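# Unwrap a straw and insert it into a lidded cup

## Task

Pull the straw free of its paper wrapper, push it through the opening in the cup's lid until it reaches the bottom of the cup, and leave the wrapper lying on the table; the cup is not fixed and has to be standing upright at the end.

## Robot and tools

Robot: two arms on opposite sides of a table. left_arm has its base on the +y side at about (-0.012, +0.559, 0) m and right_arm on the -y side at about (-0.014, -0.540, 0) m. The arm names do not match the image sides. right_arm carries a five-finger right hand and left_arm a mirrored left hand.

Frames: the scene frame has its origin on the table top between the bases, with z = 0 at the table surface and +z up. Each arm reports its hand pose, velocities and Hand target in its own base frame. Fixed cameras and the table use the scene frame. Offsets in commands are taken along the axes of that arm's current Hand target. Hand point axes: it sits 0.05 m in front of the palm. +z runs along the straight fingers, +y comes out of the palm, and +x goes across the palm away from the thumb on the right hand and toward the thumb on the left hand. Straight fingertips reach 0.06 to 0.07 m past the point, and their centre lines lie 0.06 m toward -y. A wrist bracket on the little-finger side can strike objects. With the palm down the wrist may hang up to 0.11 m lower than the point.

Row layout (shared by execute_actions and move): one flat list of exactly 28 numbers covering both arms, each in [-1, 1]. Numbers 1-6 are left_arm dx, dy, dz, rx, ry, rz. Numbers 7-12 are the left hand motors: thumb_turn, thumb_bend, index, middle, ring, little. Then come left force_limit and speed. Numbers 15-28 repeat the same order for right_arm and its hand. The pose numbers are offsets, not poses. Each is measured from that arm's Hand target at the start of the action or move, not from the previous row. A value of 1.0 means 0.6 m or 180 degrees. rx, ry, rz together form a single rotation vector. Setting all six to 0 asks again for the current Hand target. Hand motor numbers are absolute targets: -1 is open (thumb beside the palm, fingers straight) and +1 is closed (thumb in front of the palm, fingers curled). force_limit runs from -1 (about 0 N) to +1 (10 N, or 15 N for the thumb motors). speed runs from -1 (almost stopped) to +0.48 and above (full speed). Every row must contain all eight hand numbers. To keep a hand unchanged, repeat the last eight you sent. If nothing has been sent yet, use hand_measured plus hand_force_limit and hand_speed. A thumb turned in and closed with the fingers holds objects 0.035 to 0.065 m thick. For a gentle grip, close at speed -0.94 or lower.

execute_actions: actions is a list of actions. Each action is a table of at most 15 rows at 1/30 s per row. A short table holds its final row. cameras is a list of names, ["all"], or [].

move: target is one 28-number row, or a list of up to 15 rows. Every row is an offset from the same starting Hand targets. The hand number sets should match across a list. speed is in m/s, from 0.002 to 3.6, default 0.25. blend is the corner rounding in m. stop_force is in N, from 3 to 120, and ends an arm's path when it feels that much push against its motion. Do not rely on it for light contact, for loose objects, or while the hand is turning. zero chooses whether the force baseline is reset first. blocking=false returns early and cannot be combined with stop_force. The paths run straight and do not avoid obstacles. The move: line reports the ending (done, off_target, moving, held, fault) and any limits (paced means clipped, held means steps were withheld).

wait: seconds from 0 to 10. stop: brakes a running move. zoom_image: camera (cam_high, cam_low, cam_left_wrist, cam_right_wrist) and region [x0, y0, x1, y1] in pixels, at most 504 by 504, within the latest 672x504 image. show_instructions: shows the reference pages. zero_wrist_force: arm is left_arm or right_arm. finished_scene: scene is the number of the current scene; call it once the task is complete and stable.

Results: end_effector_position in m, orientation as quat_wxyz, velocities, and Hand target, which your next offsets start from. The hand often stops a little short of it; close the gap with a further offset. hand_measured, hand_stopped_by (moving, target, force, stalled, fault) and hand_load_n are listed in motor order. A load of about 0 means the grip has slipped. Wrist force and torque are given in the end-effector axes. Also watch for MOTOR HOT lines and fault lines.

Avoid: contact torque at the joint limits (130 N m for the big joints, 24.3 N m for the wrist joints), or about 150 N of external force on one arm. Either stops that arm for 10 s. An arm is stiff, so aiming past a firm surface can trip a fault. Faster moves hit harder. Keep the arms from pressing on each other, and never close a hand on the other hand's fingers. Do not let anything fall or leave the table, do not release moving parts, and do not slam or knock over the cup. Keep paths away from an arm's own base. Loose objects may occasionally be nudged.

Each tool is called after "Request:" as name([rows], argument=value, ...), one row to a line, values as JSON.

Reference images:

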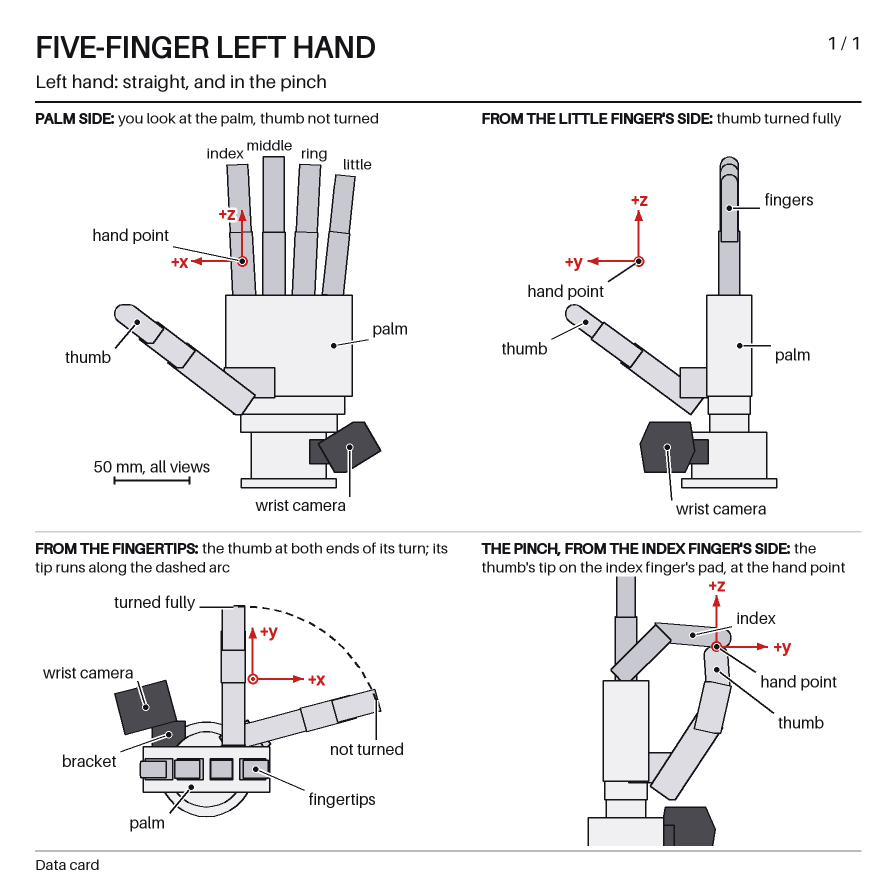

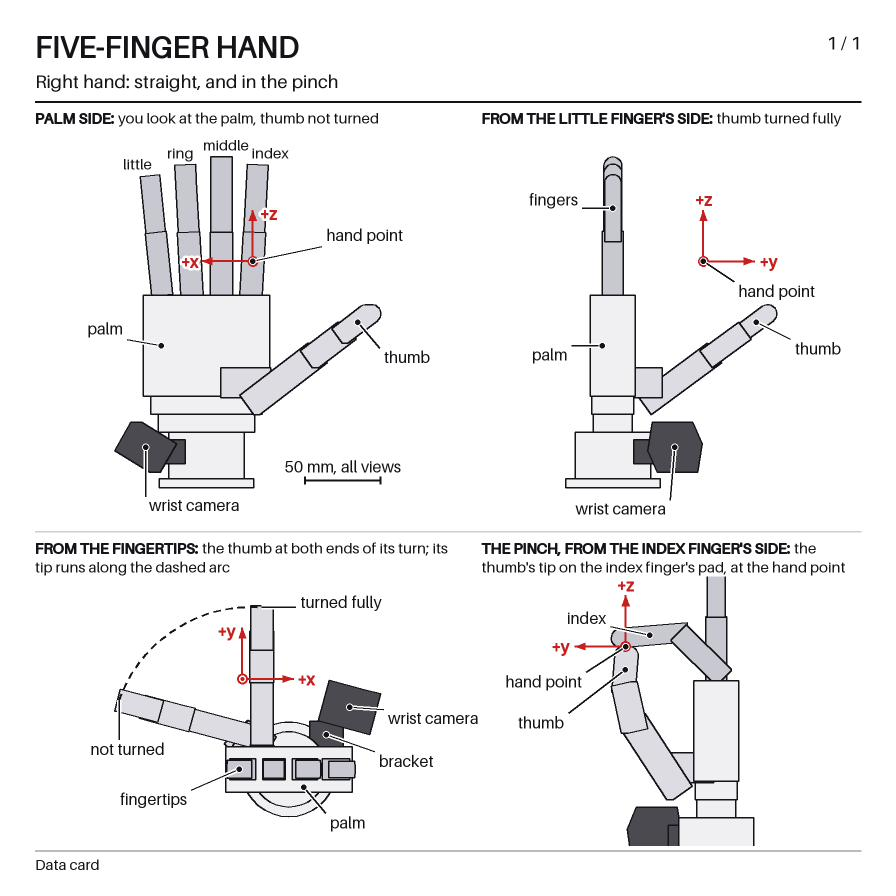

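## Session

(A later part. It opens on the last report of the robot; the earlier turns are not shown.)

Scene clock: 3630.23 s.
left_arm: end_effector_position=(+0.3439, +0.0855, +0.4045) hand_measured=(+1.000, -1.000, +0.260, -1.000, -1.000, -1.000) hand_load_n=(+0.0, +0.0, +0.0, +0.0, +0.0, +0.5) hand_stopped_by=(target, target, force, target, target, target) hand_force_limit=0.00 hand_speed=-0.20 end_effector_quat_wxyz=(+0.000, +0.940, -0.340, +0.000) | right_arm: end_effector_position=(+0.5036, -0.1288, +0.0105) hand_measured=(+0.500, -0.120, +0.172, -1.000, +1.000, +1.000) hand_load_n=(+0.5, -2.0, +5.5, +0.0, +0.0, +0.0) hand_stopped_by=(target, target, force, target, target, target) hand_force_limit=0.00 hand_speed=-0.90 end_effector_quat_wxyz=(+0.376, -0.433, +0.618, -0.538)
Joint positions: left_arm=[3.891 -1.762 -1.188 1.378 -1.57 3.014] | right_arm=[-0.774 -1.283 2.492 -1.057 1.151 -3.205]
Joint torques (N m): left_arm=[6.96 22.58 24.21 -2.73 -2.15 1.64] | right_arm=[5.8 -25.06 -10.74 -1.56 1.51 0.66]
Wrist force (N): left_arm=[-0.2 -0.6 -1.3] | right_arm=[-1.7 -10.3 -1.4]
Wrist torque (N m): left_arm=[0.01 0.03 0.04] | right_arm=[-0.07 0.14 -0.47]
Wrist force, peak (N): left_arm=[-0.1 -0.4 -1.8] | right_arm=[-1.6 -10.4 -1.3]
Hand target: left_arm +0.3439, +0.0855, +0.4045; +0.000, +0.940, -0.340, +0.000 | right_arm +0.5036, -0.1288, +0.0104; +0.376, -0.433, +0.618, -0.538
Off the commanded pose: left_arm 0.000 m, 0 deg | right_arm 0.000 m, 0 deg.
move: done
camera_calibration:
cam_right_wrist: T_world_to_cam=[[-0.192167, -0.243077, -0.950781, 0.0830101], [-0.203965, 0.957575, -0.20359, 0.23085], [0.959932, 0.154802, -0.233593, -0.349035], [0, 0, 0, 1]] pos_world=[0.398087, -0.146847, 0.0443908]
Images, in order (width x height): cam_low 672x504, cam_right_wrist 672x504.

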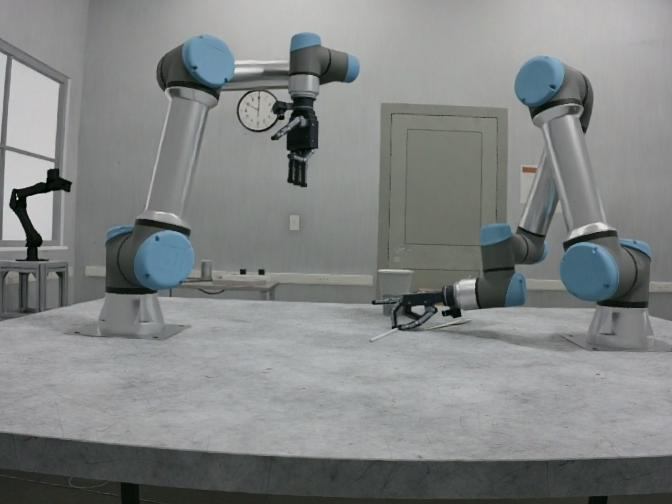

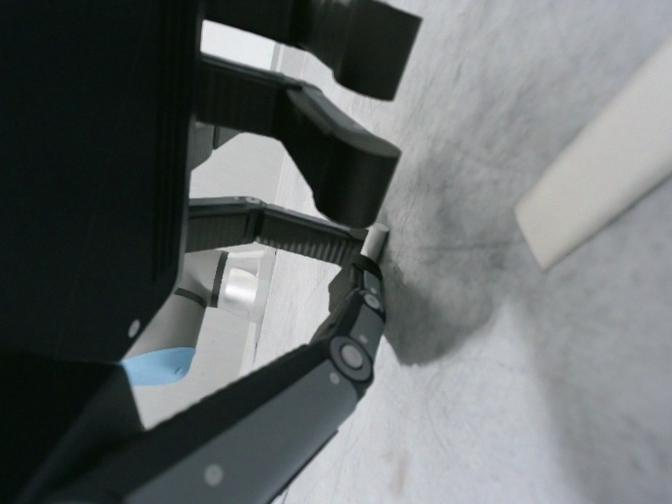

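Request:
move(target=[0,0,0,0,0,0, 1,-1,1,-1,-1,-1,0,-0.2, 0,0,0,0,0,0, 0.5,-0.12,0.55,-1,1,1,0.3,-0.9])

Request:
move(target=[0,0,0,0,0,0, 1,-1,1,-1,-1,-1,0,-0.2, 0,-0.0013,-0.0002,0,0,0, 0.5,-0.12,0.55,-1,1,1,0.3,-0.9], speed=0.005)

Request:
move(target=[0,0,0,0,0,0, 1,-1,1,-1,-1,-1,0,-0.2, 0,-0.005,-0.0007,0,0,0, 0.5,-0.12,0.55,-1,1,1,0.3,-0.9], speed=0.005, cameras=["cam_right_wrist"])

Request:
zoom_image(camera="cam_right_wrist", region=[280, 120, 480, 320])

Scene clock: 3642.27 s.
left_arm: end_effector_position=(+0.3439, +0.0855, +0.4045) hand_measured=(+1.000, -1.000, +0.260, -1.000, -1.000, -1.000) hand_load_n=(+0.0, -0.5, +0.5, +0.0, +0.0, +0.0) hand_stopped_by=(target, target, force, target, target, target) hand_force_limit=0.00 hand_speed=-0.20 end_effector_quat_wxyz=(+0.000, +0.940, -0.340, +0.000) | right_arm: end_effector_position=(+0.5036, -0.1288, +0.0104) hand_measured=(+0.500, -0.120, +0.178, -1.000, +1.000, +1.000) hand_load_n=(+0.0, -1.5, +8.5, +0.0, +0.0, +0.0) hand_stopped_by=(target, target, force, target, target, target) hand_force_limit=0.30 hand_speed=-0.90 end_effector_quat_wxyz=(+0.376, -0.433, +0.618, -0.538)
Joint positions: left_arm=[3.891 -1.762 -1.188 1.378 -1.57 3.014] | right_arm=[-0.774 -1.283 2.492 -1.057 1.151 -3.205]
Joint torques (N m): left_arm=[6.36 23.27 21.78 -2.48 -2.24 1.98] | right_arm=[6.1 -8.2 -1.19 2.53 1.56 0.79]
Wrist force (N): left_arm=[-0.4 -0.5 -1.6] | right_arm=[-1.6 -12.1 -0.9]
Wrist torque (N m): left_arm=[0.04 0.04 0.02] | right_arm=[-0.12 0.11 -0.47]
Wrist force, peak (N): left_arm=[0.0 -0.5 -1.7] | right_arm=[-1.7 -12.2 -0.9]
Hand target: left_arm +0.3439, +0.0855, +0.4045; +0.000, +0.940, -0.340, +0.000 | right_arm +0.5036, -0.1288, +0.0104; +0.376, -0.433, +0.618, -0.538
Off the commanded pose: left_arm 0.000 m, 0 deg | right_arm 0.000 m, 0 deg.
move: done

Scene clock: 3642.97 s.
left_arm: end_effector_position=(+0.3439, +0.0855, +0.4045) hand_measured=(+1.000, -1.000, +0.260, -1.000, -1.000, -1.000) hand_load_n=(+0.0, +0.0, +0.0, +0.0, +0.0, +0.0) hand_stopped_by=(target, target, force, target, target, target) hand_force_limit=0.00 hand_speed=-0.20 end_effector_quat_wxyz=(+0.000, +0.940, -0.340, +0.000) | right_arm: end_effector_position=(+0.5036, -0.1288, +0.0112) hand_measured=(+0.500, -0.120, +0.178, -1.000, +1.000, +1.000) hand_load_n=(-1.0, +1.5, +6.0, +0.0, +0.0, +0.0) hand_stopped_by=(target, target, force, target, target, target) hand_force_limit=0.30 hand_speed=-0.90 end_effector_quat_wxyz=(+0.376, -0.433, +0.618, -0.538)
Joint positions: left_arm=[3.891 -1.762 -1.188 1.378 -1.57 3.014] | right_arm=[-0.774 -1.286 2.491 -1.054 1.151 -3.205]
Joint torques (N m): left_arm=[6.01 23.95 21.7 -2.23 -2.22 1.88] | right_arm=[3.01 -27.2 -14.74 1.07 1.02 0.58]
Wrist force (N): left_arm=[0.0 -0.5 -1.6] | right_arm=[-0.7 -2.6 -1.0]
Wrist torque (N m): left_arm=[0.04 -0.02 0.05] | right_arm=[0.10 0.11 -0.42]
Wrist force, peak (N): left_arm=[-0.2 -0.7 -1.8] | right_arm=[-1.3 -12.3 -0.5]
Hand target: left_arm +0.3439, +0.0855, +0.4045; +0.000, +0.940, -0.340, +0.000 | right_arm +0.5036, -0.1288, +0.0112; +0.376, -0.433, +0.618, -0.538
Off the commanded pose: left_arm 0.000 m, 0 deg | right_arm 0.000 m, 0 deg.
move: done

Scene clock: 3643.80 s.
left_arm: end_effector_position=(+0.3439, +0.0855, +0.4045) hand_measured=(+1.000, -1.000, +0.260, -1.000, -1.000, -1.000) hand_load_n=(+0.0, +0.0, +0.0, +0.0, +0.0, +0.0) hand_stopped_by=(target, target, force, target, target, target) hand_force_limit=0.00 hand_speed=-0.20 end_effector_quat_wxyz=(+0.000, +0.940, -0.340, +0.000) | right_arm: end_effector_position=(+0.5036, -0.1288, +0.0143) hand_measured=(+0.500, -0.120, +0.178, -1.000, +1.000, +1.000) hand_load_n=(-1.0, +2.0, +5.5, +0.0, +0.0, +0.0) hand_stopped_by=(target, target, force, target, target, target) hand_force_limit=0.30 hand_speed=-0.90 end_effector_quat_wxyz=(+0.376, -0.433, +0.618, -0.538)
Joint positions: left_arm=[3.891 -1.762 -1.188 1.378 -1.57 3.014] | right_arm=[-0.774 -1.297 2.49 -1.042 1.151 -3.205]
Joint torques (N m): left_arm=[4.43 24.57 21.42 -2.32 -2.03 1.72] | right_arm=[0.8 -20.61 -15.2 0.14 0.12 0.61]
Wrist force (N): left_arm=[-0.2 -0.4 -1.4] | right_arm=[-0.8 -1.9 -1.3]
Wrist torque (N m): left_arm=[0.04 0.02 0.03] | right_arm=[0.12 0.13 -0.43]
Wrist force, peak (N): left_arm=[-0.3 -0.5 -1.7] | right_arm=[-0.8 -2.6 -1.2]
Hand target: left_arm +0.3439, +0.0855, +0.4045; +0.000, +0.940, -0.340, +0.000 | right_arm +0.5036, -0.1288, +0.0143; +0.376, -0.433, +0.618, -0.538
Off the commanded pose: left_arm 0.000 m, 0 deg | right_arm 0.000 m, 0 deg.
move: done
camera_calibration:
cam_right_wrist: T_world_to_cam=[[-0.192185, -0.24308, -0.950777, 0.0867245], [-0.203984, 0.957572, -0.203585, 0.231651], [0.959925, 0.154818, -0.233615, -0.348118], [0, 0, 0, 1]] pos_world=[0.398087, -0.146847, 0.0482907]
Images, in order (width x height): cam_right_wrist 672x504.

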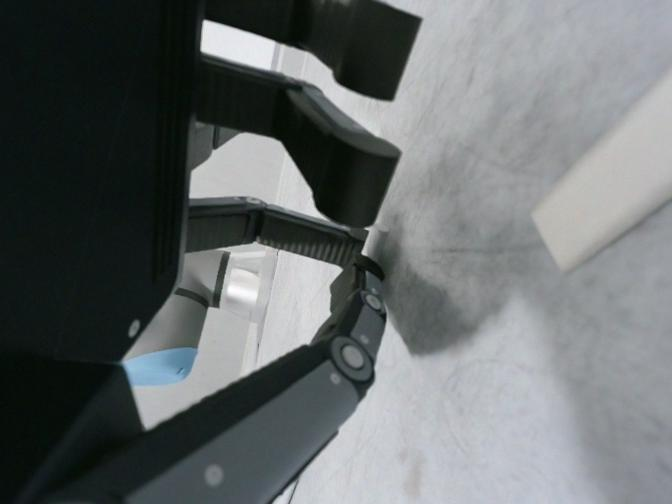

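Scaled by 2.520.

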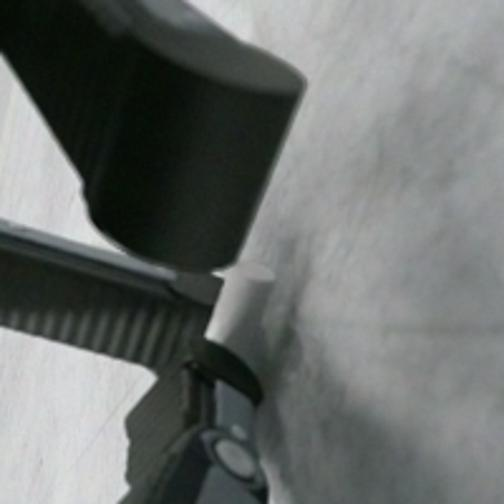

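Request:
move(target=[0,0,0,0,0,0, 1,-1,1,-1,-1,-1,0,-0.2, 0,-0.0495,-0.007,0,0,0, 0.5,-0.12,0.55,-1,1,1,0.3,-0.9], speed=0.02, cameras=["cam_right_wrist","cam_low"])

Request:
zoom_image(camera="cam_low", region=[340, 270, 460, 350])

Request:
zoom_image(camera="cam_right_wrist", region=[280, 120, 480, 320])

Scene clock: 3669.93 s.
left_arm: end_effector_position=(+0.3439, +0.0855, +0.4045) hand_measured=(+1.000, -1.000, +0.260, -1.000, -1.000, -1.000) hand_load_n=(+0.0, +0.0, +0.0, +0.0, +0.0, +0.0) hand_stopped_by=(target, target, force, target, target, target) hand_force_limit=0.00 hand_speed=-0.20 end_effector_quat_wxyz=(+0.000, +0.940, -0.340, +0.000) | right_arm: end_effector_position=(+0.5035, -0.1288, +0.0443) hand_measured=(+0.500, -0.120, +0.178, -1.000, +1.000, +1.000) hand_load_n=(+0.0, +2.0, +4.0, +0.0, +0.0, +0.5) hand_stopped_by=(target, target, force, target, target, target) hand_force_limit=0.30 hand_speed=-0.90 end_effector_quat_wxyz=(+0.376, -0.433, +0.618, -0.538) end_effector_velocity=(+0.001, -0.001, +0.000) end_effector_angular_velocity=(-0.003, -0.003, +0.001)
Joint positions: left_arm=[3.891 -1.762 -1.188 1.378 -1.57 3.014] | right_arm=[-0.774 -1.401 2.473 -0.92 1.151 -3.205]
Joint velocities: left_arm=[within noise] | right_arm=[0.001 0.003 -0.001 -0.006 0 0]
Joint torques (N m): left_arm=[5.39 25.2 19.17 -1.91 -2.08 1.68] | right_arm=[0.11 -8.1 -10.17 -3.76 -0.06 0.11]
Wrist force (N): left_arm=[-0.2 -0.3 -1.5] | right_arm=[-0.6 -2.0 -1.3]
Wrist torque (N m): left_arm=[0.08 0.02 0.02] | right_arm=[0.12 0.10 -0.42]
Wrist force, peak (N): left_arm=[-0.4 -0.8 -1.6] | right_arm=[-0.8 -2.3 -1.4]
Hand target: left_arm +0.3439, +0.0855, +0.4045; +0.000, +0.940, -0.340, +0.000 | right_arm +0.5035, -0.1288, +0.0443; +0.376, -0.433, +0.618, -0.538
Off the commanded pose: left_arm 0.000 m, 0 deg | right_arm 0.000 m, 0 deg.
move: done
camera_calibration:
cam_right_wrist: T_world_to_cam=[[-0.192209, -0.242967, -0.950801, 0.115257], [-0.203962, 0.9576, -0.203472, 0.237725], [0.959924, 0.154818, -0.233616, -0.341013], [0, 0, 0, 1]] pos_world=[0.397987, -0.146847, 0.0782908]
Images, in order (width x height): cam_low 672x504, cam_right_wrist 672x504.

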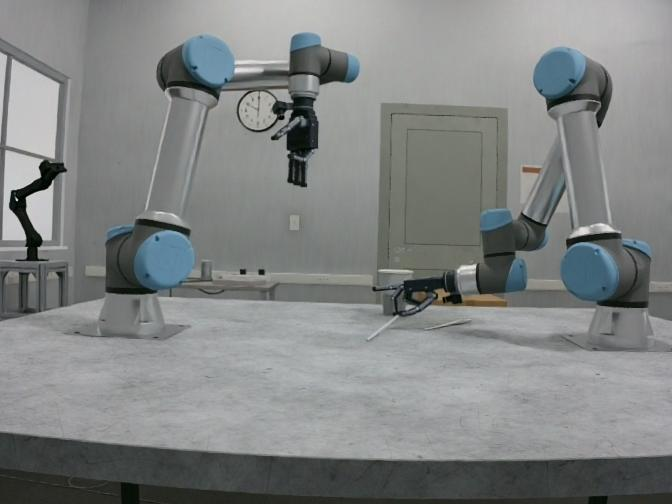

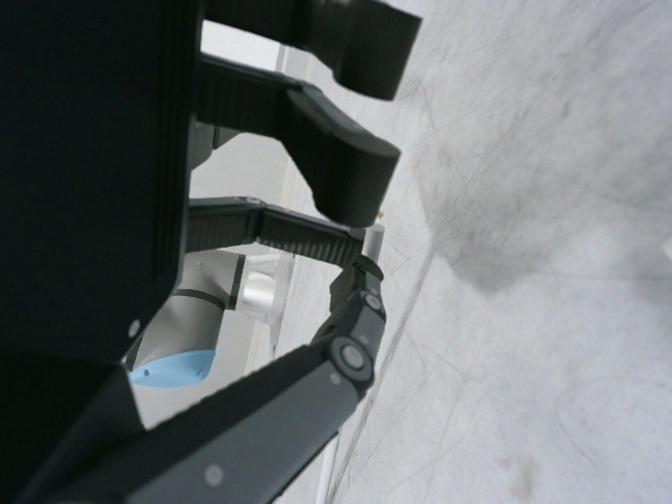

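Scaled by 4.200.

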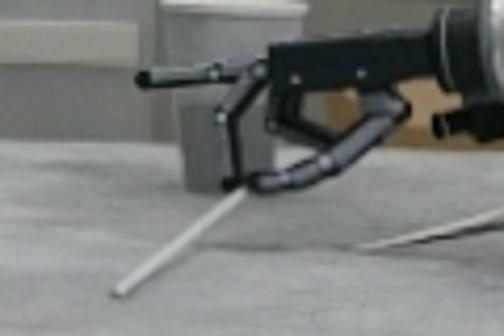

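Scaled by 2.520.

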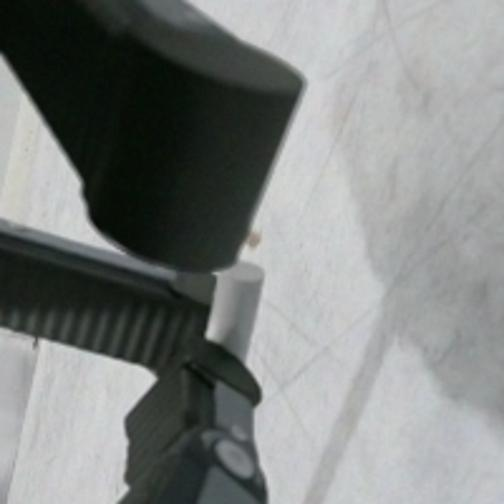

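Request:
move(target=[0,0,0,0,0,0, 1,-1,1,-1,-1,-1,0,-0.2, -0.0167,-0.0825,-0.0116,0,0,0, 0.5,-0.12,0.55,-1,1,1,0.3,-0.9], speed=0.03, cameras=["cam_right_wrist","cam_low"])

Request:
zoom_image(camera="cam_low", region=[340, 250, 460, 350])

Request:
zoom_image(camera="cam_right_wrist", region=[240, 120, 480, 500])

Scene clock: 3690.67 s.
left_arm: end_effector_position=(+0.3439, +0.0855, +0.4045) hand_measured=(+1.000, -1.000, +0.260, -1.000, -1.000, -1.000) hand_load_n=(+0.0, -0.5, +0.0, +0.0, +0.0, +0.0) hand_stopped_by=(target, target, force, target, target, target) hand_force_limit=0.00 hand_speed=-0.20 end_effector_quat_wxyz=(+0.000, +0.940, -0.340, +0.000) | right_arm: end_effector_position=(+0.5070, -0.1193, +0.0944) hand_measured=(+0.500, -0.120, +0.178, -1.000, +1.000, +1.000) hand_load_n=(+0.0, +0.0, +0.0, +0.0, +0.0, +0.0) hand_stopped_by=(target, target, force, target, target, target) hand_force_limit=0.30 hand_speed=-0.90 end_effector_quat_wxyz=(+0.376, -0.433, +0.618, -0.538) end_effector_velocity=(+0.000, +0.000, +0.000) end_effector_angular_velocity=(-0.002, -0.002, +0.000)
Joint positions: left_arm=[3.891 -1.762 -1.188 1.378 -1.57 3.014] | right_arm=[-0.736 -1.552 2.424 -0.723 1.189 -3.199]
Joint velocities: left_arm=[within noise] | right_arm=[0 0.002 0.001 -0.007 0 0]
Joint torques (N m): left_arm=[5.37 26.8 16.85 -1.71 -2.02 1.88] | right_arm=[-5.92 -5.66 -6.8 -3.8 -1.09 1.63]
Wrist force (N): left_arm=[-0.4 -0.5 -1.5] | right_arm=[-0.9 -1.9 -1.3]
Wrist torque (N m): left_arm=[0.04 0.04 0.03] | right_arm=[0.15 0.14 -0.51]
Wrist force, peak (N): left_arm=[0.1 -0.5 -1.8] | right_arm=[-1.2 -2.2 -1.4]
Hand target: left_arm +0.3439, +0.0855, +0.4045; +0.000, +0.940, -0.340, +0.000 | right_arm +0.5069, -0.1193, +0.0942; +0.376, -0.433, +0.618, -0.538
Off the commanded pose: left_arm 0.000 m, 0 deg | right_arm 0.000 m, 0 deg.
move: done
camera_calibration:
cam_right_wrist: T_world_to_cam=[[-0.192171, -0.243059, -0.950785, 0.165748], [-0.203961, 0.957579, -0.203572, 0.239525], [0.959932, 0.154803, -0.233593, -0.334171], [0, 0, 0, 1]] pos_world=[0.401487, -0.137347, 0.128291]
Images, in order (width x height): cam_low 672x504, cam_right_wrist 672x504.

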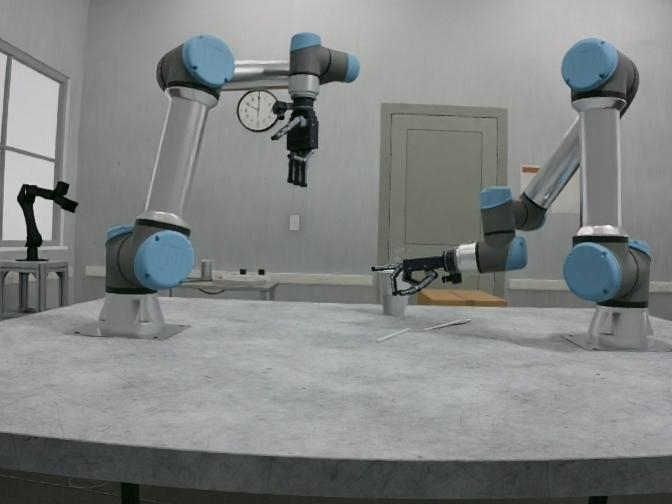

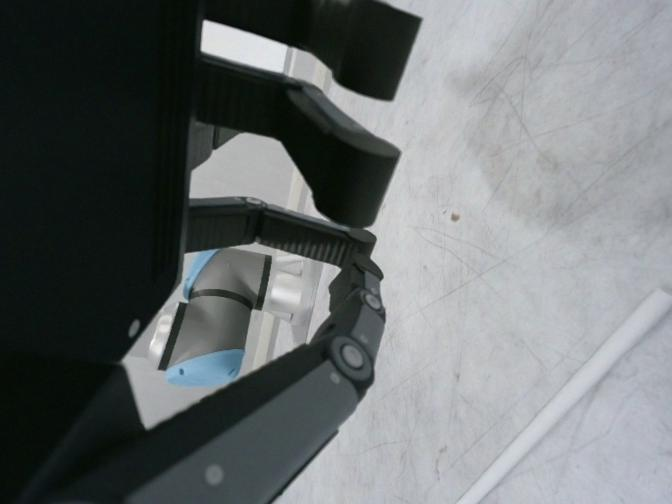

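Scaled by 4.200.

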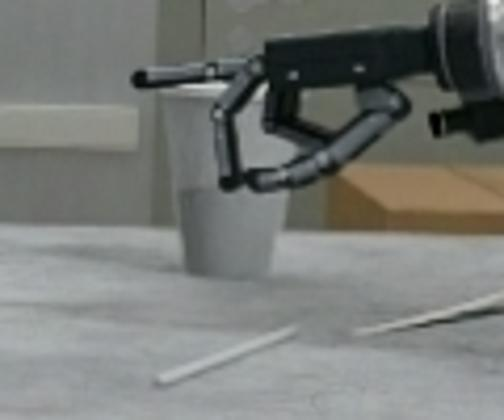

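Scaled by 1.326.

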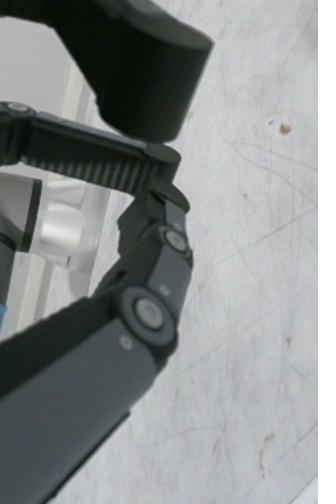

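Request:
move(target=[0,0,0,0,0,0, 1,-1,1,-1,-1,-1,0,-0.2, -0.1408,0.115,-0.0242,0,0,0, 0.5,-0.12,-0.05,-1,1,1,0.2,-0.2], speed=0.12, cameras=["cam_right_wrist"])

Request:
zoom_image(camera="cam_right_wrist", region=[300, 60, 560, 320])

Scene clock: 3732.20 s.
left_arm: end_effector_position=(+0.3439, +0.0855, +0.4045) hand_measured=(+1.000, -1.000, +0.260, -1.000, -1.000, -1.000) hand_load_n=(+0.0, +0.0, +0.0, +0.0, +0.5, +0.0) hand_stopped_by=(target, target, force, target, target, target) hand_force_limit=0.00 hand_speed=-0.20 end_effector_quat_wxyz=(+0.000, +0.940, -0.340, +0.000) | right_arm: end_effector_position=(+0.5134, -0.0318, +0.0278) hand_measured=(+0.500, -0.120, -0.050, -1.000, +1.000, +1.000) hand_load_n=(+0.0, +0.0, +0.0, +0.0, +0.0, +0.0) hand_stopped_by=(target, target, target, target, target, target) hand_force_limit=0.20 hand_speed=-0.20 end_effector_quat_wxyz=(+0.376, -0.433, +0.618, -0.538)
Joint positions: left_arm=[3.891 -1.762 -1.188 1.378 -1.57 3.014] | right_arm=[-0.422 -1.347 2.486 -1 1.5 -3.152]
Joint torques (N m): left_arm=[6.25 26.59 14.72 -1.61 -1.81 1.63] | right_arm=[3.82 -21.57 -17.17 0.29 0.4 -1.27]
Wrist force (N): left_arm=[-0.2 -0.3 -1.5] | right_arm=[-0.5 -2.1 -1.3]
Wrist torque (N m): left_arm=[0.07 0.01 0.02] | right_arm=[0.12 0.10 -0.50]
Wrist force, peak (N): left_arm=[-0.4 -0.6 -1.8] | right_arm=[0.0 -2.8 -1.2]
Hand target: left_arm +0.3439, +0.0855, +0.4045; +0.000, +0.940, -0.340, +0.000 | right_arm +0.5134, -0.0318, +0.0278; +0.376, -0.433, +0.618, -0.538
Off the commanded pose: left_arm 0.000 m, 0 deg | right_arm 0.000 m, 0 deg.
move: done
camera_calibration:
cam_right_wrist: T_world_to_cam=[[-0.192297, -0.242887, -0.950804, 0.125079], [-0.204056, 0.957605, -0.203355, 0.143531], [0.959887, 0.154913, -0.233707, -0.369363], [0, 0, 0, 1]] pos_world=[0.407888, -0.049847, 0.0617903]
Images, in order (width x height): cam_right_wrist 672x504.

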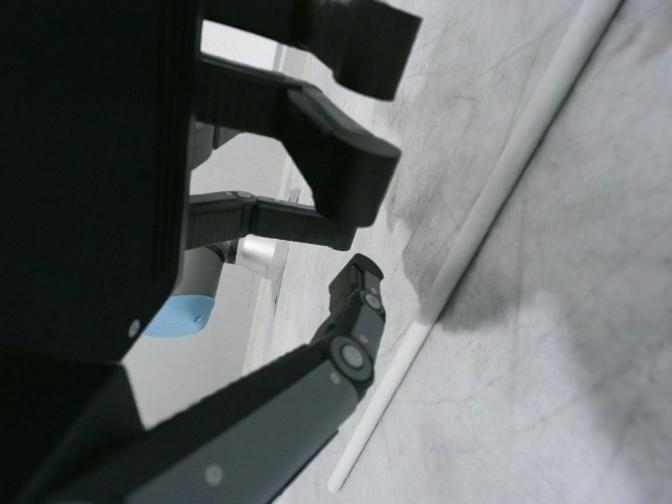

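Scaled by 1.938.

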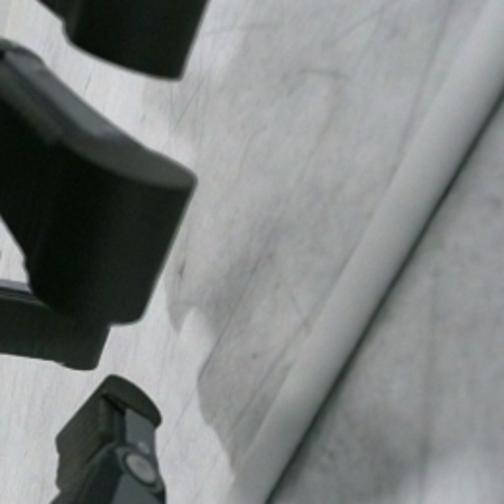

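Request:
move(target=[0,0,0,0,0,0, 1,-1,1,-1,-1,-1,0,-0.2, 0,0,-0.037,0,-0.0095,0, 0.5,-0.12,-0.05,-1,1,1,0.2,-0.2], speed=0.06, cameras=["cam_right_wrist"])

Request:
zoom_image(camera="cam_right_wrist", region=[300, 60, 560, 320])

Scene clock: 3745.97 s.
left_arm: end_effector_position=(+0.3439, +0.0855, +0.4045) hand_measured=(+1.000, -1.000, +0.260, -1.000, -1.000, -1.000) hand_load_n=(+0.0, +0.0, +0.5, +0.0, +0.0, +0.0) hand_stopped_by=(target, target, force, target, target, target) hand_force_limit=0.00 hand_speed=-0.20 end_effector_quat_wxyz=(+0.000, +0.940, -0.340, +0.000) | right_arm: end_effector_position=(+0.4928, -0.0243, +0.0310) hand_measured=(+0.500, -0.120, -0.050, -1.000, +1.000, +1.000) hand_load_n=(+0.0, +0.0, -0.5, +0.0, +0.0, +0.0) hand_stopped_by=(target, target, target, target, target, target) hand_force_limit=0.20 hand_speed=-0.20 end_effector_quat_wxyz=(+0.385, -0.441, +0.612, -0.532)
Joint positions: left_arm=[3.891 -1.762 -1.188 1.378 -1.57 3.014] | right_arm=[-0.462 -1.4 2.548 -1.008 1.43 -3.158]
Joint torques (N m): left_arm=[5.28 27.47 12.55 -1.52 -1.67 1.83] | right_arm=[7.24 -6.97 -16.52 -0.47 1.81 0.17]
Wrist force (N): left_arm=[-0.1 -0.4 -1.7] | right_arm=[-0.7 -1.9 -1.5]
Wrist torque (N m): left_arm=[0.07 0.00 0.04] | right_arm=[0.15 0.13 -0.44]
Wrist force, peak (N): left_arm=[-0.2 -0.5 -1.9] | right_arm=[-0.6 -2.0 -1.9]
Hand target: left_arm +0.3439, +0.0855, +0.4045; +0.000, +0.940, -0.340, +0.000 | right_arm +0.4928, -0.0243, +0.0309; +0.385, -0.441, +0.612, -0.532
Off the commanded pose: left_arm 0.000 m, 0 deg | right_arm 0.000 m, 0 deg.
move: done
camera_calibration:
cam_right_wrist: T_world_to_cam=[[-0.183528, -0.245095, -0.95197, 0.121601], [-0.231822, 0.951896, -0.200384, 0.146274], [0.955289, 0.183911, -0.231517, -0.347123], [0, 0, 0, 1]] pos_world=[0.387829, -0.0455938, 0.064706]
Images, in order (width x height): cam_right_wrist 672x504.

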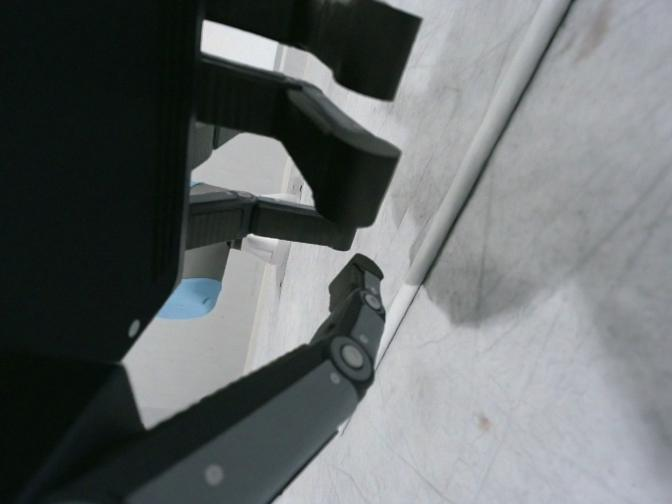

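Scaled by 1.938.

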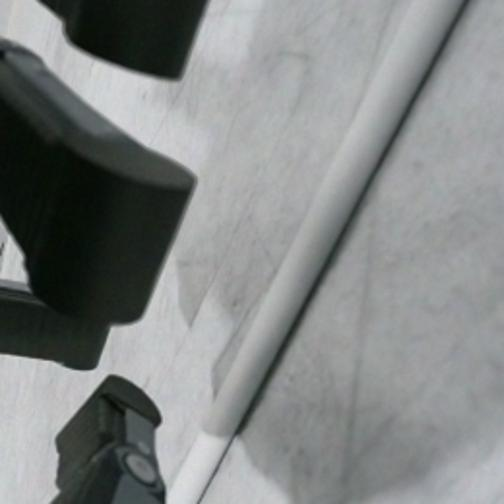

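Request:
move(target=[0,0,0,0,0,0, 1,-1,1,-1,-1,-1,0,-0.2, 0,0.0217,0,0,0,0, 0.5,-0.12,-0.05,-1,1,1,0.2,-0.2], speed=0.08)

Request:
move(target=[0,0,0,0,0,0, 1,-1,1,-1,-1,-1,0,-0.2, 0,0.0217,0,0,0,0, 0.5,-0.12,-0.05,-1,1,1,0.2,-0.2], speed=0.01, stop_force=4)

Request:
move(target=[0,0,0,0,0,0, 1,-1,1,-1,-1,-1,0,-0.2, 0,0,0,0,0,0, 0.5,-0.12,0.5,-1,1,1,0.3,-0.9], cameras=["cam_right_wrist","cam_low"])

Request:
zoom_image(camera="cam_right_wrist", region=[280, 120, 480, 320])

Scene clock: 3759.77 s.
left_arm: end_effector_position=(+0.3439, +0.0855, +0.4045) hand_measured=(+1.000, -1.000, +0.260, -1.000, -1.000, -1.000) hand_load_n=(+0.0, +0.0, +0.0, +0.0, +0.0, +0.0) hand_stopped_by=(target, target, force, target, target, target) hand_force_limit=0.00 hand_speed=-0.20 end_effector_quat_wxyz=(+0.000, +0.940, -0.340, +0.000) | right_arm: end_effector_position=(+0.4910, -0.0236, +0.0179) hand_measured=(+0.500, -0.120, -0.050, -1.000, +1.000, +1.000) hand_load_n=(+0.0, +0.0, +0.0, +0.0, +0.0, +0.0) hand_stopped_by=(target, target, target, target, target, target) hand_force_limit=0.20 hand_speed=-0.20 end_effector_quat_wxyz=(+0.385, -0.441, +0.612, -0.532)
Joint positions: left_arm=[3.891 -1.762 -1.188 1.378 -1.57 3.014] | right_arm=[-0.463 -1.352 2.561 -1.068 1.429 -3.158]
Joint torques (N m): left_arm=[6.01 25.9 12.15 -1.58 -1.91 1.8] | right_arm=[-6.54 -28.53 -14.29 1.47 -1.44 -1.79]
Wrist force (N): left_arm=[-0.2 -0.4 -1.6] | right_arm=[-0.7 -1.9 -1.4]
Wrist torque (N m): left_arm=[0.07 0.02 0.03] | right_arm=[0.16 0.10 -0.41]
Wrist force, peak (N): left_arm=[-0.1 -0.3 -1.9] | right_arm=[-0.8 -2.4 -1.5]
Hand target: left_arm +0.3439, +0.0855, +0.4045; +0.000, +0.940, -0.340, +0.000 | right_arm +0.4911, -0.0237, +0.0180; +0.385, -0.441, +0.612, -0.532
Off the commanded pose: left_arm 0.000 m, 0 deg | right_arm 0.000 m, 0 deg.
move: done

Scene clock: 3761.53 s.
left_arm: end_effector_position=(+0.3439, +0.0855, +0.4045) hand_measured=(+1.000, -1.000, +0.260, -1.000, -1.000, -1.000) hand_load_n=(+0.0, +0.0, +0.0, +0.0, +0.0, +0.0) hand_stopped_by=(target, target, force, target, target, target) hand_force_limit=0.00 hand_speed=-0.20 end_effector_quat_wxyz=(+0.000, +0.940, -0.340, +0.000) | right_arm: end_effector_position=(+0.4901, -0.0233, +0.0105) hand_measured=(+0.500, -0.118, -0.050, -1.000, +1.000, +1.000) hand_load_n=(+0.5, -2.5, +0.0, +0.0, +0.0, +0.0) hand_stopped_by=(target, target, target, target, target, target) hand_force_limit=0.20 hand_speed=-0.20 end_effector_quat_wxyz=(+0.385, -0.441, +0.612, -0.532)
Joint positions: left_arm=[3.891 -1.762 -1.188 1.378 -1.57 3.014] | right_arm=[-0.463 -1.324 2.567 -1.103 1.429 -3.158]
Joint torques (N m): left_arm=[5.99 27.06 10.52 -1.53 -1.66 1.52] | right_arm=[2.05 -27.18 -14.22 0.16 1.56 -1.41]
Wrist force (N): left_arm=[-0.2 -0.6 -1.6] | right_arm=[-1.1 -5.6 -2.9]
Wrist torque (N m): left_arm=[0.03 0.02 0.03] | right_arm=[0.03 0.15 -0.46]
Wrist force, peak (N): left_arm=[-0.5 -0.4 -1.8] | right_arm=[-1.2 -8.3 -5.0]
Hand target: left_arm +0.3439, +0.0855, +0.4045; +0.000, +0.940, -0.340, +0.000 | right_arm +0.4901, -0.0233, +0.0105; +0.385, -0.441, +0.612, -0.532 (not the last commanded pose)
Off the commanded pose: left_arm 0.000 m, 0 deg | right_arm 0.005 m, 0 deg.
move: contact (right_arm)

Scene clock: 3762.63 s.
left_arm: end_effector_position=(+0.3439, +0.0855, +0.4045) hand_measured=(+1.000, -1.000, +0.260, -1.000, -1.000, -1.000) hand_load_n=(+0.0, +0.0, +0.0, +0.0, +0.0, +0.0) hand_stopped_by=(target, target, force, target, target, target) hand_force_limit=0.00 hand_speed=-0.20 end_effector_quat_wxyz=(+0.000, +0.940, -0.340, +0.000) | right_arm: end_effector_position=(+0.4901, -0.0233, +0.0105) hand_measured=(+0.500, -0.120, +0.180, -1.000, +1.000, +1.000) hand_load_n=(-0.5, -1.0, +9.0, +0.0, +0.5, +0.0) hand_stopped_by=(target, target, force, target, target, target) hand_force_limit=0.30 hand_speed=-0.90 end_effector_quat_wxyz=(+0.385, -0.441, +0.612, -0.532)
Joint positions: left_arm=[3.891 -1.762 -1.188 1.378 -1.57 3.014] | right_arm=[-0.463 -1.324 2.567 -1.103 1.429 -3.158]
Joint torques (N m): left_arm=[5.49 25.86 11.46 -1.66 -1.74 1.82] | right_arm=[5.44 -23.18 -10.54 -2.36 1.64 -1.16]
Wrist force (N): left_arm=[-0.5 -0.5 -1.8] | right_arm=[-1.8 -9.7 -1.5]
Wrist torque (N m): left_arm=[0.06 0.05 0.01] | right_arm=[-0.03 0.15 -0.48]
Wrist force, peak (N): left_arm=[-0.1 -0.5 -1.8] | right_arm=[-1.7 -9.8 -1.7]
Hand target: left_arm +0.3439, +0.0855, +0.4045; +0.000, +0.940, -0.340, +0.000 | right_arm +0.4901, -0.0233, +0.0105; +0.385, -0.441, +0.612, -0.532
Off the commanded pose: left_arm 0.000 m, 0 deg | right_arm 0.000 m, 0 deg.
move: done
camera_calibration:
cam_right_wrist: T_world_to_cam=[[-0.183636, -0.244944, -0.951988, 0.101884], [-0.231901, 0.951916, -0.200193, 0.140611], [0.955249, 0.184004, -0.231609, -0.34945], [0, 0, 0, 1]] pos_world=[0.385129, -0.044594, 0.0442056]
Images, in order (width x height): cam_low 672x504, cam_right_wrist 672x504.

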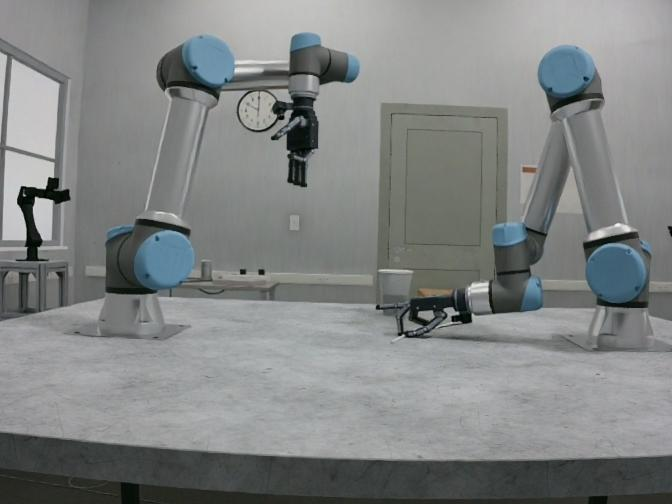

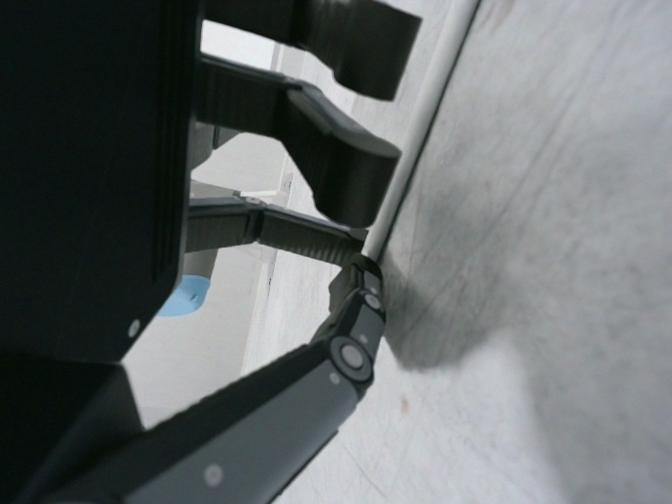

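Scaled by 2.520.

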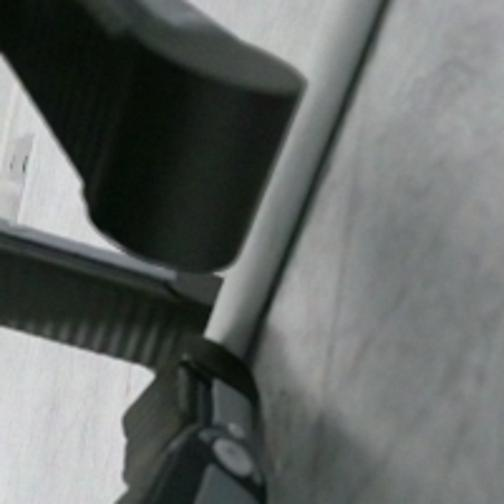

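Request:
move([
  [0,0,0,0,0,0, 1,-1,1,-1,-1,-1,0,-0.2, 0,-0.0013,-0.0002,0,0,0, 0.5,-0.12,0.5,-1,1,1,0.3,-0.9],
  [0,0,0,0,0,0, 1,-1,1,-1,-1,-1,0,-0.2, 0,-0.0083,-0.0012,0,0,0, 0.5,-0.12,0.5,-1,1,1,0.3,-0.9],
], speed=[0.005,0.006], cameras=["cam_right_wrist","cam_low"])

Request:
zoom_image(camera="cam_low", region=[340, 270, 460, 350])

Scene clock: 3771.37 s.
left_arm: end_effector_position=(+0.3439, +0.0855, +0.4045) hand_measured=(+1.000, -1.000, +0.260, -1.000, -1.000, -1.000) hand_load_n=(+0.0, +0.0, +0.5, +0.0, +0.0, +0.0) hand_stopped_by=(target, target, force, target, target, target) hand_force_limit=0.00 hand_speed=-0.20 end_effector_quat_wxyz=(+0.000, +0.940, -0.340, +0.000) | right_arm: end_effector_position=(+0.4901, -0.0233, +0.0156) hand_measured=(+0.500, -0.120, +0.180, -1.000, +1.000, +1.000) hand_load_n=(-1.5, +2.5, +6.5, +0.0, +0.0, +0.0) hand_stopped_by=(target, target, force, target, target, target) hand_force_limit=0.30 hand_speed=-0.90 end_effector_quat_wxyz=(+0.385, -0.441, +0.612, -0.532)
Joint positions: left_arm=[3.891 -1.762 -1.188 1.378 -1.57 3.014] | right_arm=[-0.463 -1.345 2.565 -1.08 1.429 -3.158]
Joint torques (N m): left_arm=[4.75 27.51 8.88 -1.6 -1.84 1.61] | right_arm=[-6.3 -14.93 -14.84 -0.68 -1.16 -0.55]
Wrist force (N): left_arm=[-0.2 -0.4 -1.5] | right_arm=[-0.9 -1.7 -1.4]
Wrist torque (N m): left_arm=[0.05 0.02 0.03] | right_arm=[0.16 0.14 -0.43]
Wrist force, peak (N): left_arm=[-0.2 -0.7 -1.8] | right_arm=[-1.9 -9.9 -1.8]
Hand target: left_arm +0.3439, +0.0855, +0.4045; +0.000, +0.940, -0.340, +0.000 | right_arm +0.4900, -0.0233, +0.0155; +0.385, -0.441, +0.612, -0.532
Off the commanded pose: left_arm 0.000 m, 0 deg | right_arm 0.000 m, 0 deg.
move: done
camera_calibration:
cam_right_wrist: T_world_to_cam=[[-0.183653, -0.244948, -0.951983, 0.106726], [-0.231923, 0.951912, -0.200188, 0.141617], [0.95524, 0.184022, -0.23163, -0.348168], [0, 0, 0, 1]] pos_world=[0.385029, -0.0445939, 0.0493055]
Images, in order (width x height): cam_low 672x504, cam_right_wrist 672x504.

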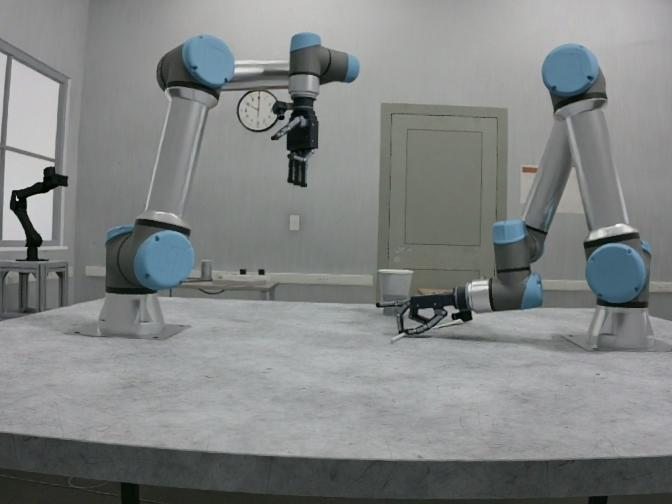

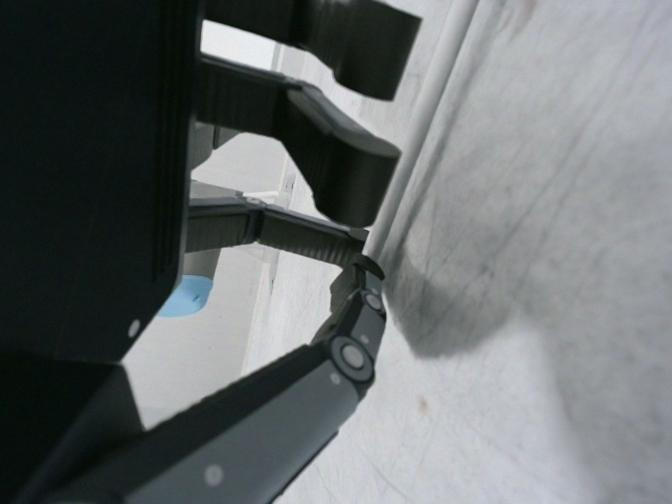

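Scaled by 4.200.

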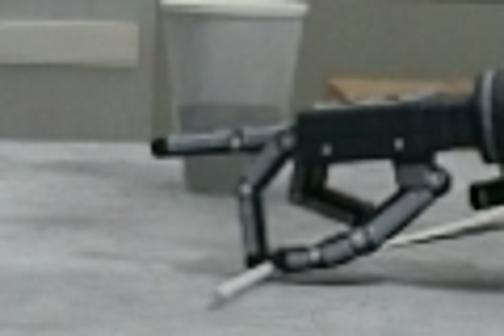

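Request:
move([
  [0,0,0,0,0,0, 1,-1,1,-1,-1,-1,0,-0.2, 0,-0.0495,-0.0069,0,0,0, 0.5,-0.12,0.5,-1,1,1,0.3,-0.9],
  [0,0,0,0,0,0, 1,-1,1,-1,-1,-1,0,-0.2, 0,-0.26,-0.036,0,0,0, 0.5,-0.12,0.5,-1,1,1,0.3,-0.9],
], speed=[0.015,0.04], blend=[0.005,0], cameras=["cam_right_wrist","cam_low","cam_high"])

Request:
zoom_image(camera="cam_low", region=[330, 210, 470, 310])

Request:
zoom_image(camera="cam_right_wrist", region=[240, 0, 560, 500])

Scene clock: 3784.23 s.
left_arm: end_effector_position=(+0.3439, +0.0855, +0.4045) hand_measured=(+1.000, -1.000, +0.260, -1.000, -1.000, -1.000) hand_load_n=(+0.0, +0.0, +0.0, +0.0, +0.0, +0.0) hand_stopped_by=(target, target, force, target, target, target) hand_force_limit=0.00 hand_speed=-0.20 end_effector_quat_wxyz=(+0.000, +0.940, -0.340, +0.000) | right_arm: end_effector_position=(+0.4900, -0.0238, +0.1731) hand_measured=(+0.500, -0.120, +0.180, -1.000, +1.000, +1.000) hand_load_n=(-2.0, +2.5, +6.5, +0.0, +0.0, +0.0) hand_stopped_by=(target, target, force, target, target, target) hand_force_limit=0.30 hand_speed=-0.90 end_effector_quat_wxyz=(+0.385, -0.441, +0.612, -0.532)
Joint positions: left_arm=[3.891 -1.762 -1.188 1.378 -1.57 3.014] | right_arm=[-0.466 -1.813 2.376 -0.423 1.427 -3.159]
Joint torques (N m): left_arm=[6.68 25.5 6.17 -1.58 -1.35 1.58] | right_arm=[-6.73 1.78 -12.66 -3.75 -1.53 -1.78]
Wrist force (N): left_arm=[-0.1 -0.4 -1.6] | right_arm=[-1.0 -1.7 -1.2]
Wrist torque (N m): left_arm=[0.05 -0.01 0.04] | right_arm=[0.15 0.17 -0.46]
Wrist force, peak (N): left_arm=[-0.3 -0.5 -1.9] | right_arm=[-0.9 -2.5 -1.3]
Hand target: left_arm +0.3439, +0.0855, +0.4045; +0.000, +0.940, -0.340, +0.000 | right_arm +0.4900, -0.0238, +0.1730; +0.385, -0.441, +0.612, -0.532
Off the commanded pose: left_arm 0.000 m, 0 deg | right_arm 0.000 m, 0 deg.
move: done
camera_calibration:
cam_right_wrist: T_world_to_cam=[[-0.183522, -0.245017, -0.951991, 0.25649], [-0.231899, 0.951897, -0.200288, 0.173633], [0.955271, 0.184008, -0.231513, -0.311631], [0, 0, 0, 1]] pos_world=[0.385029, -0.0450937, 0.206806]
Images, in order (width x height): cam_high 672x504, cam_low 672x504, cam_right_wrist 672x504.

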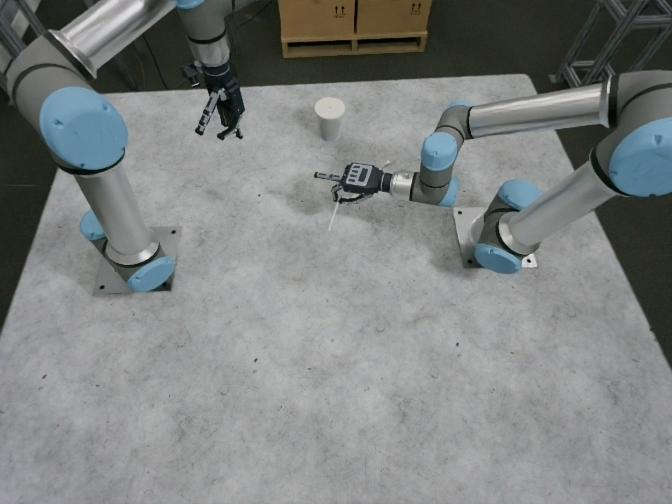

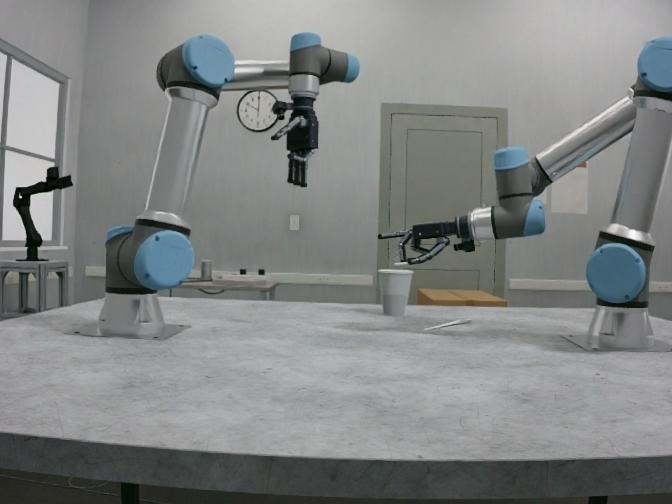

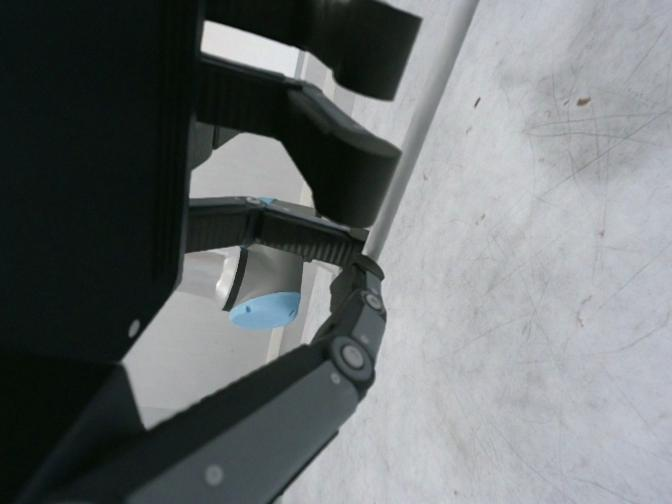

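Scaled by 3.600.

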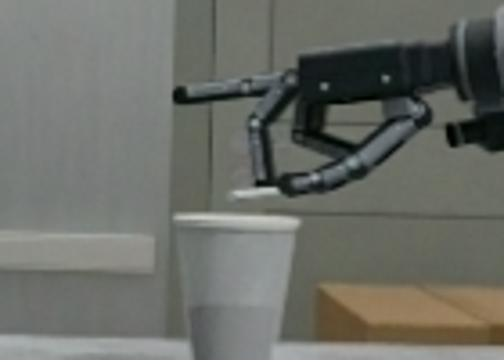

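Scaled by 1.008.

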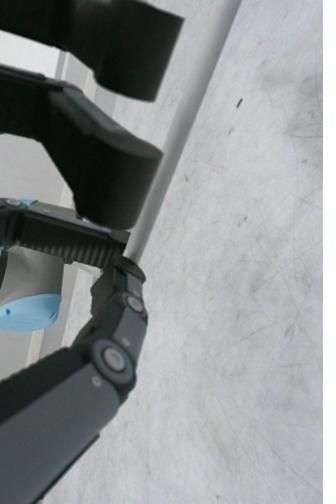

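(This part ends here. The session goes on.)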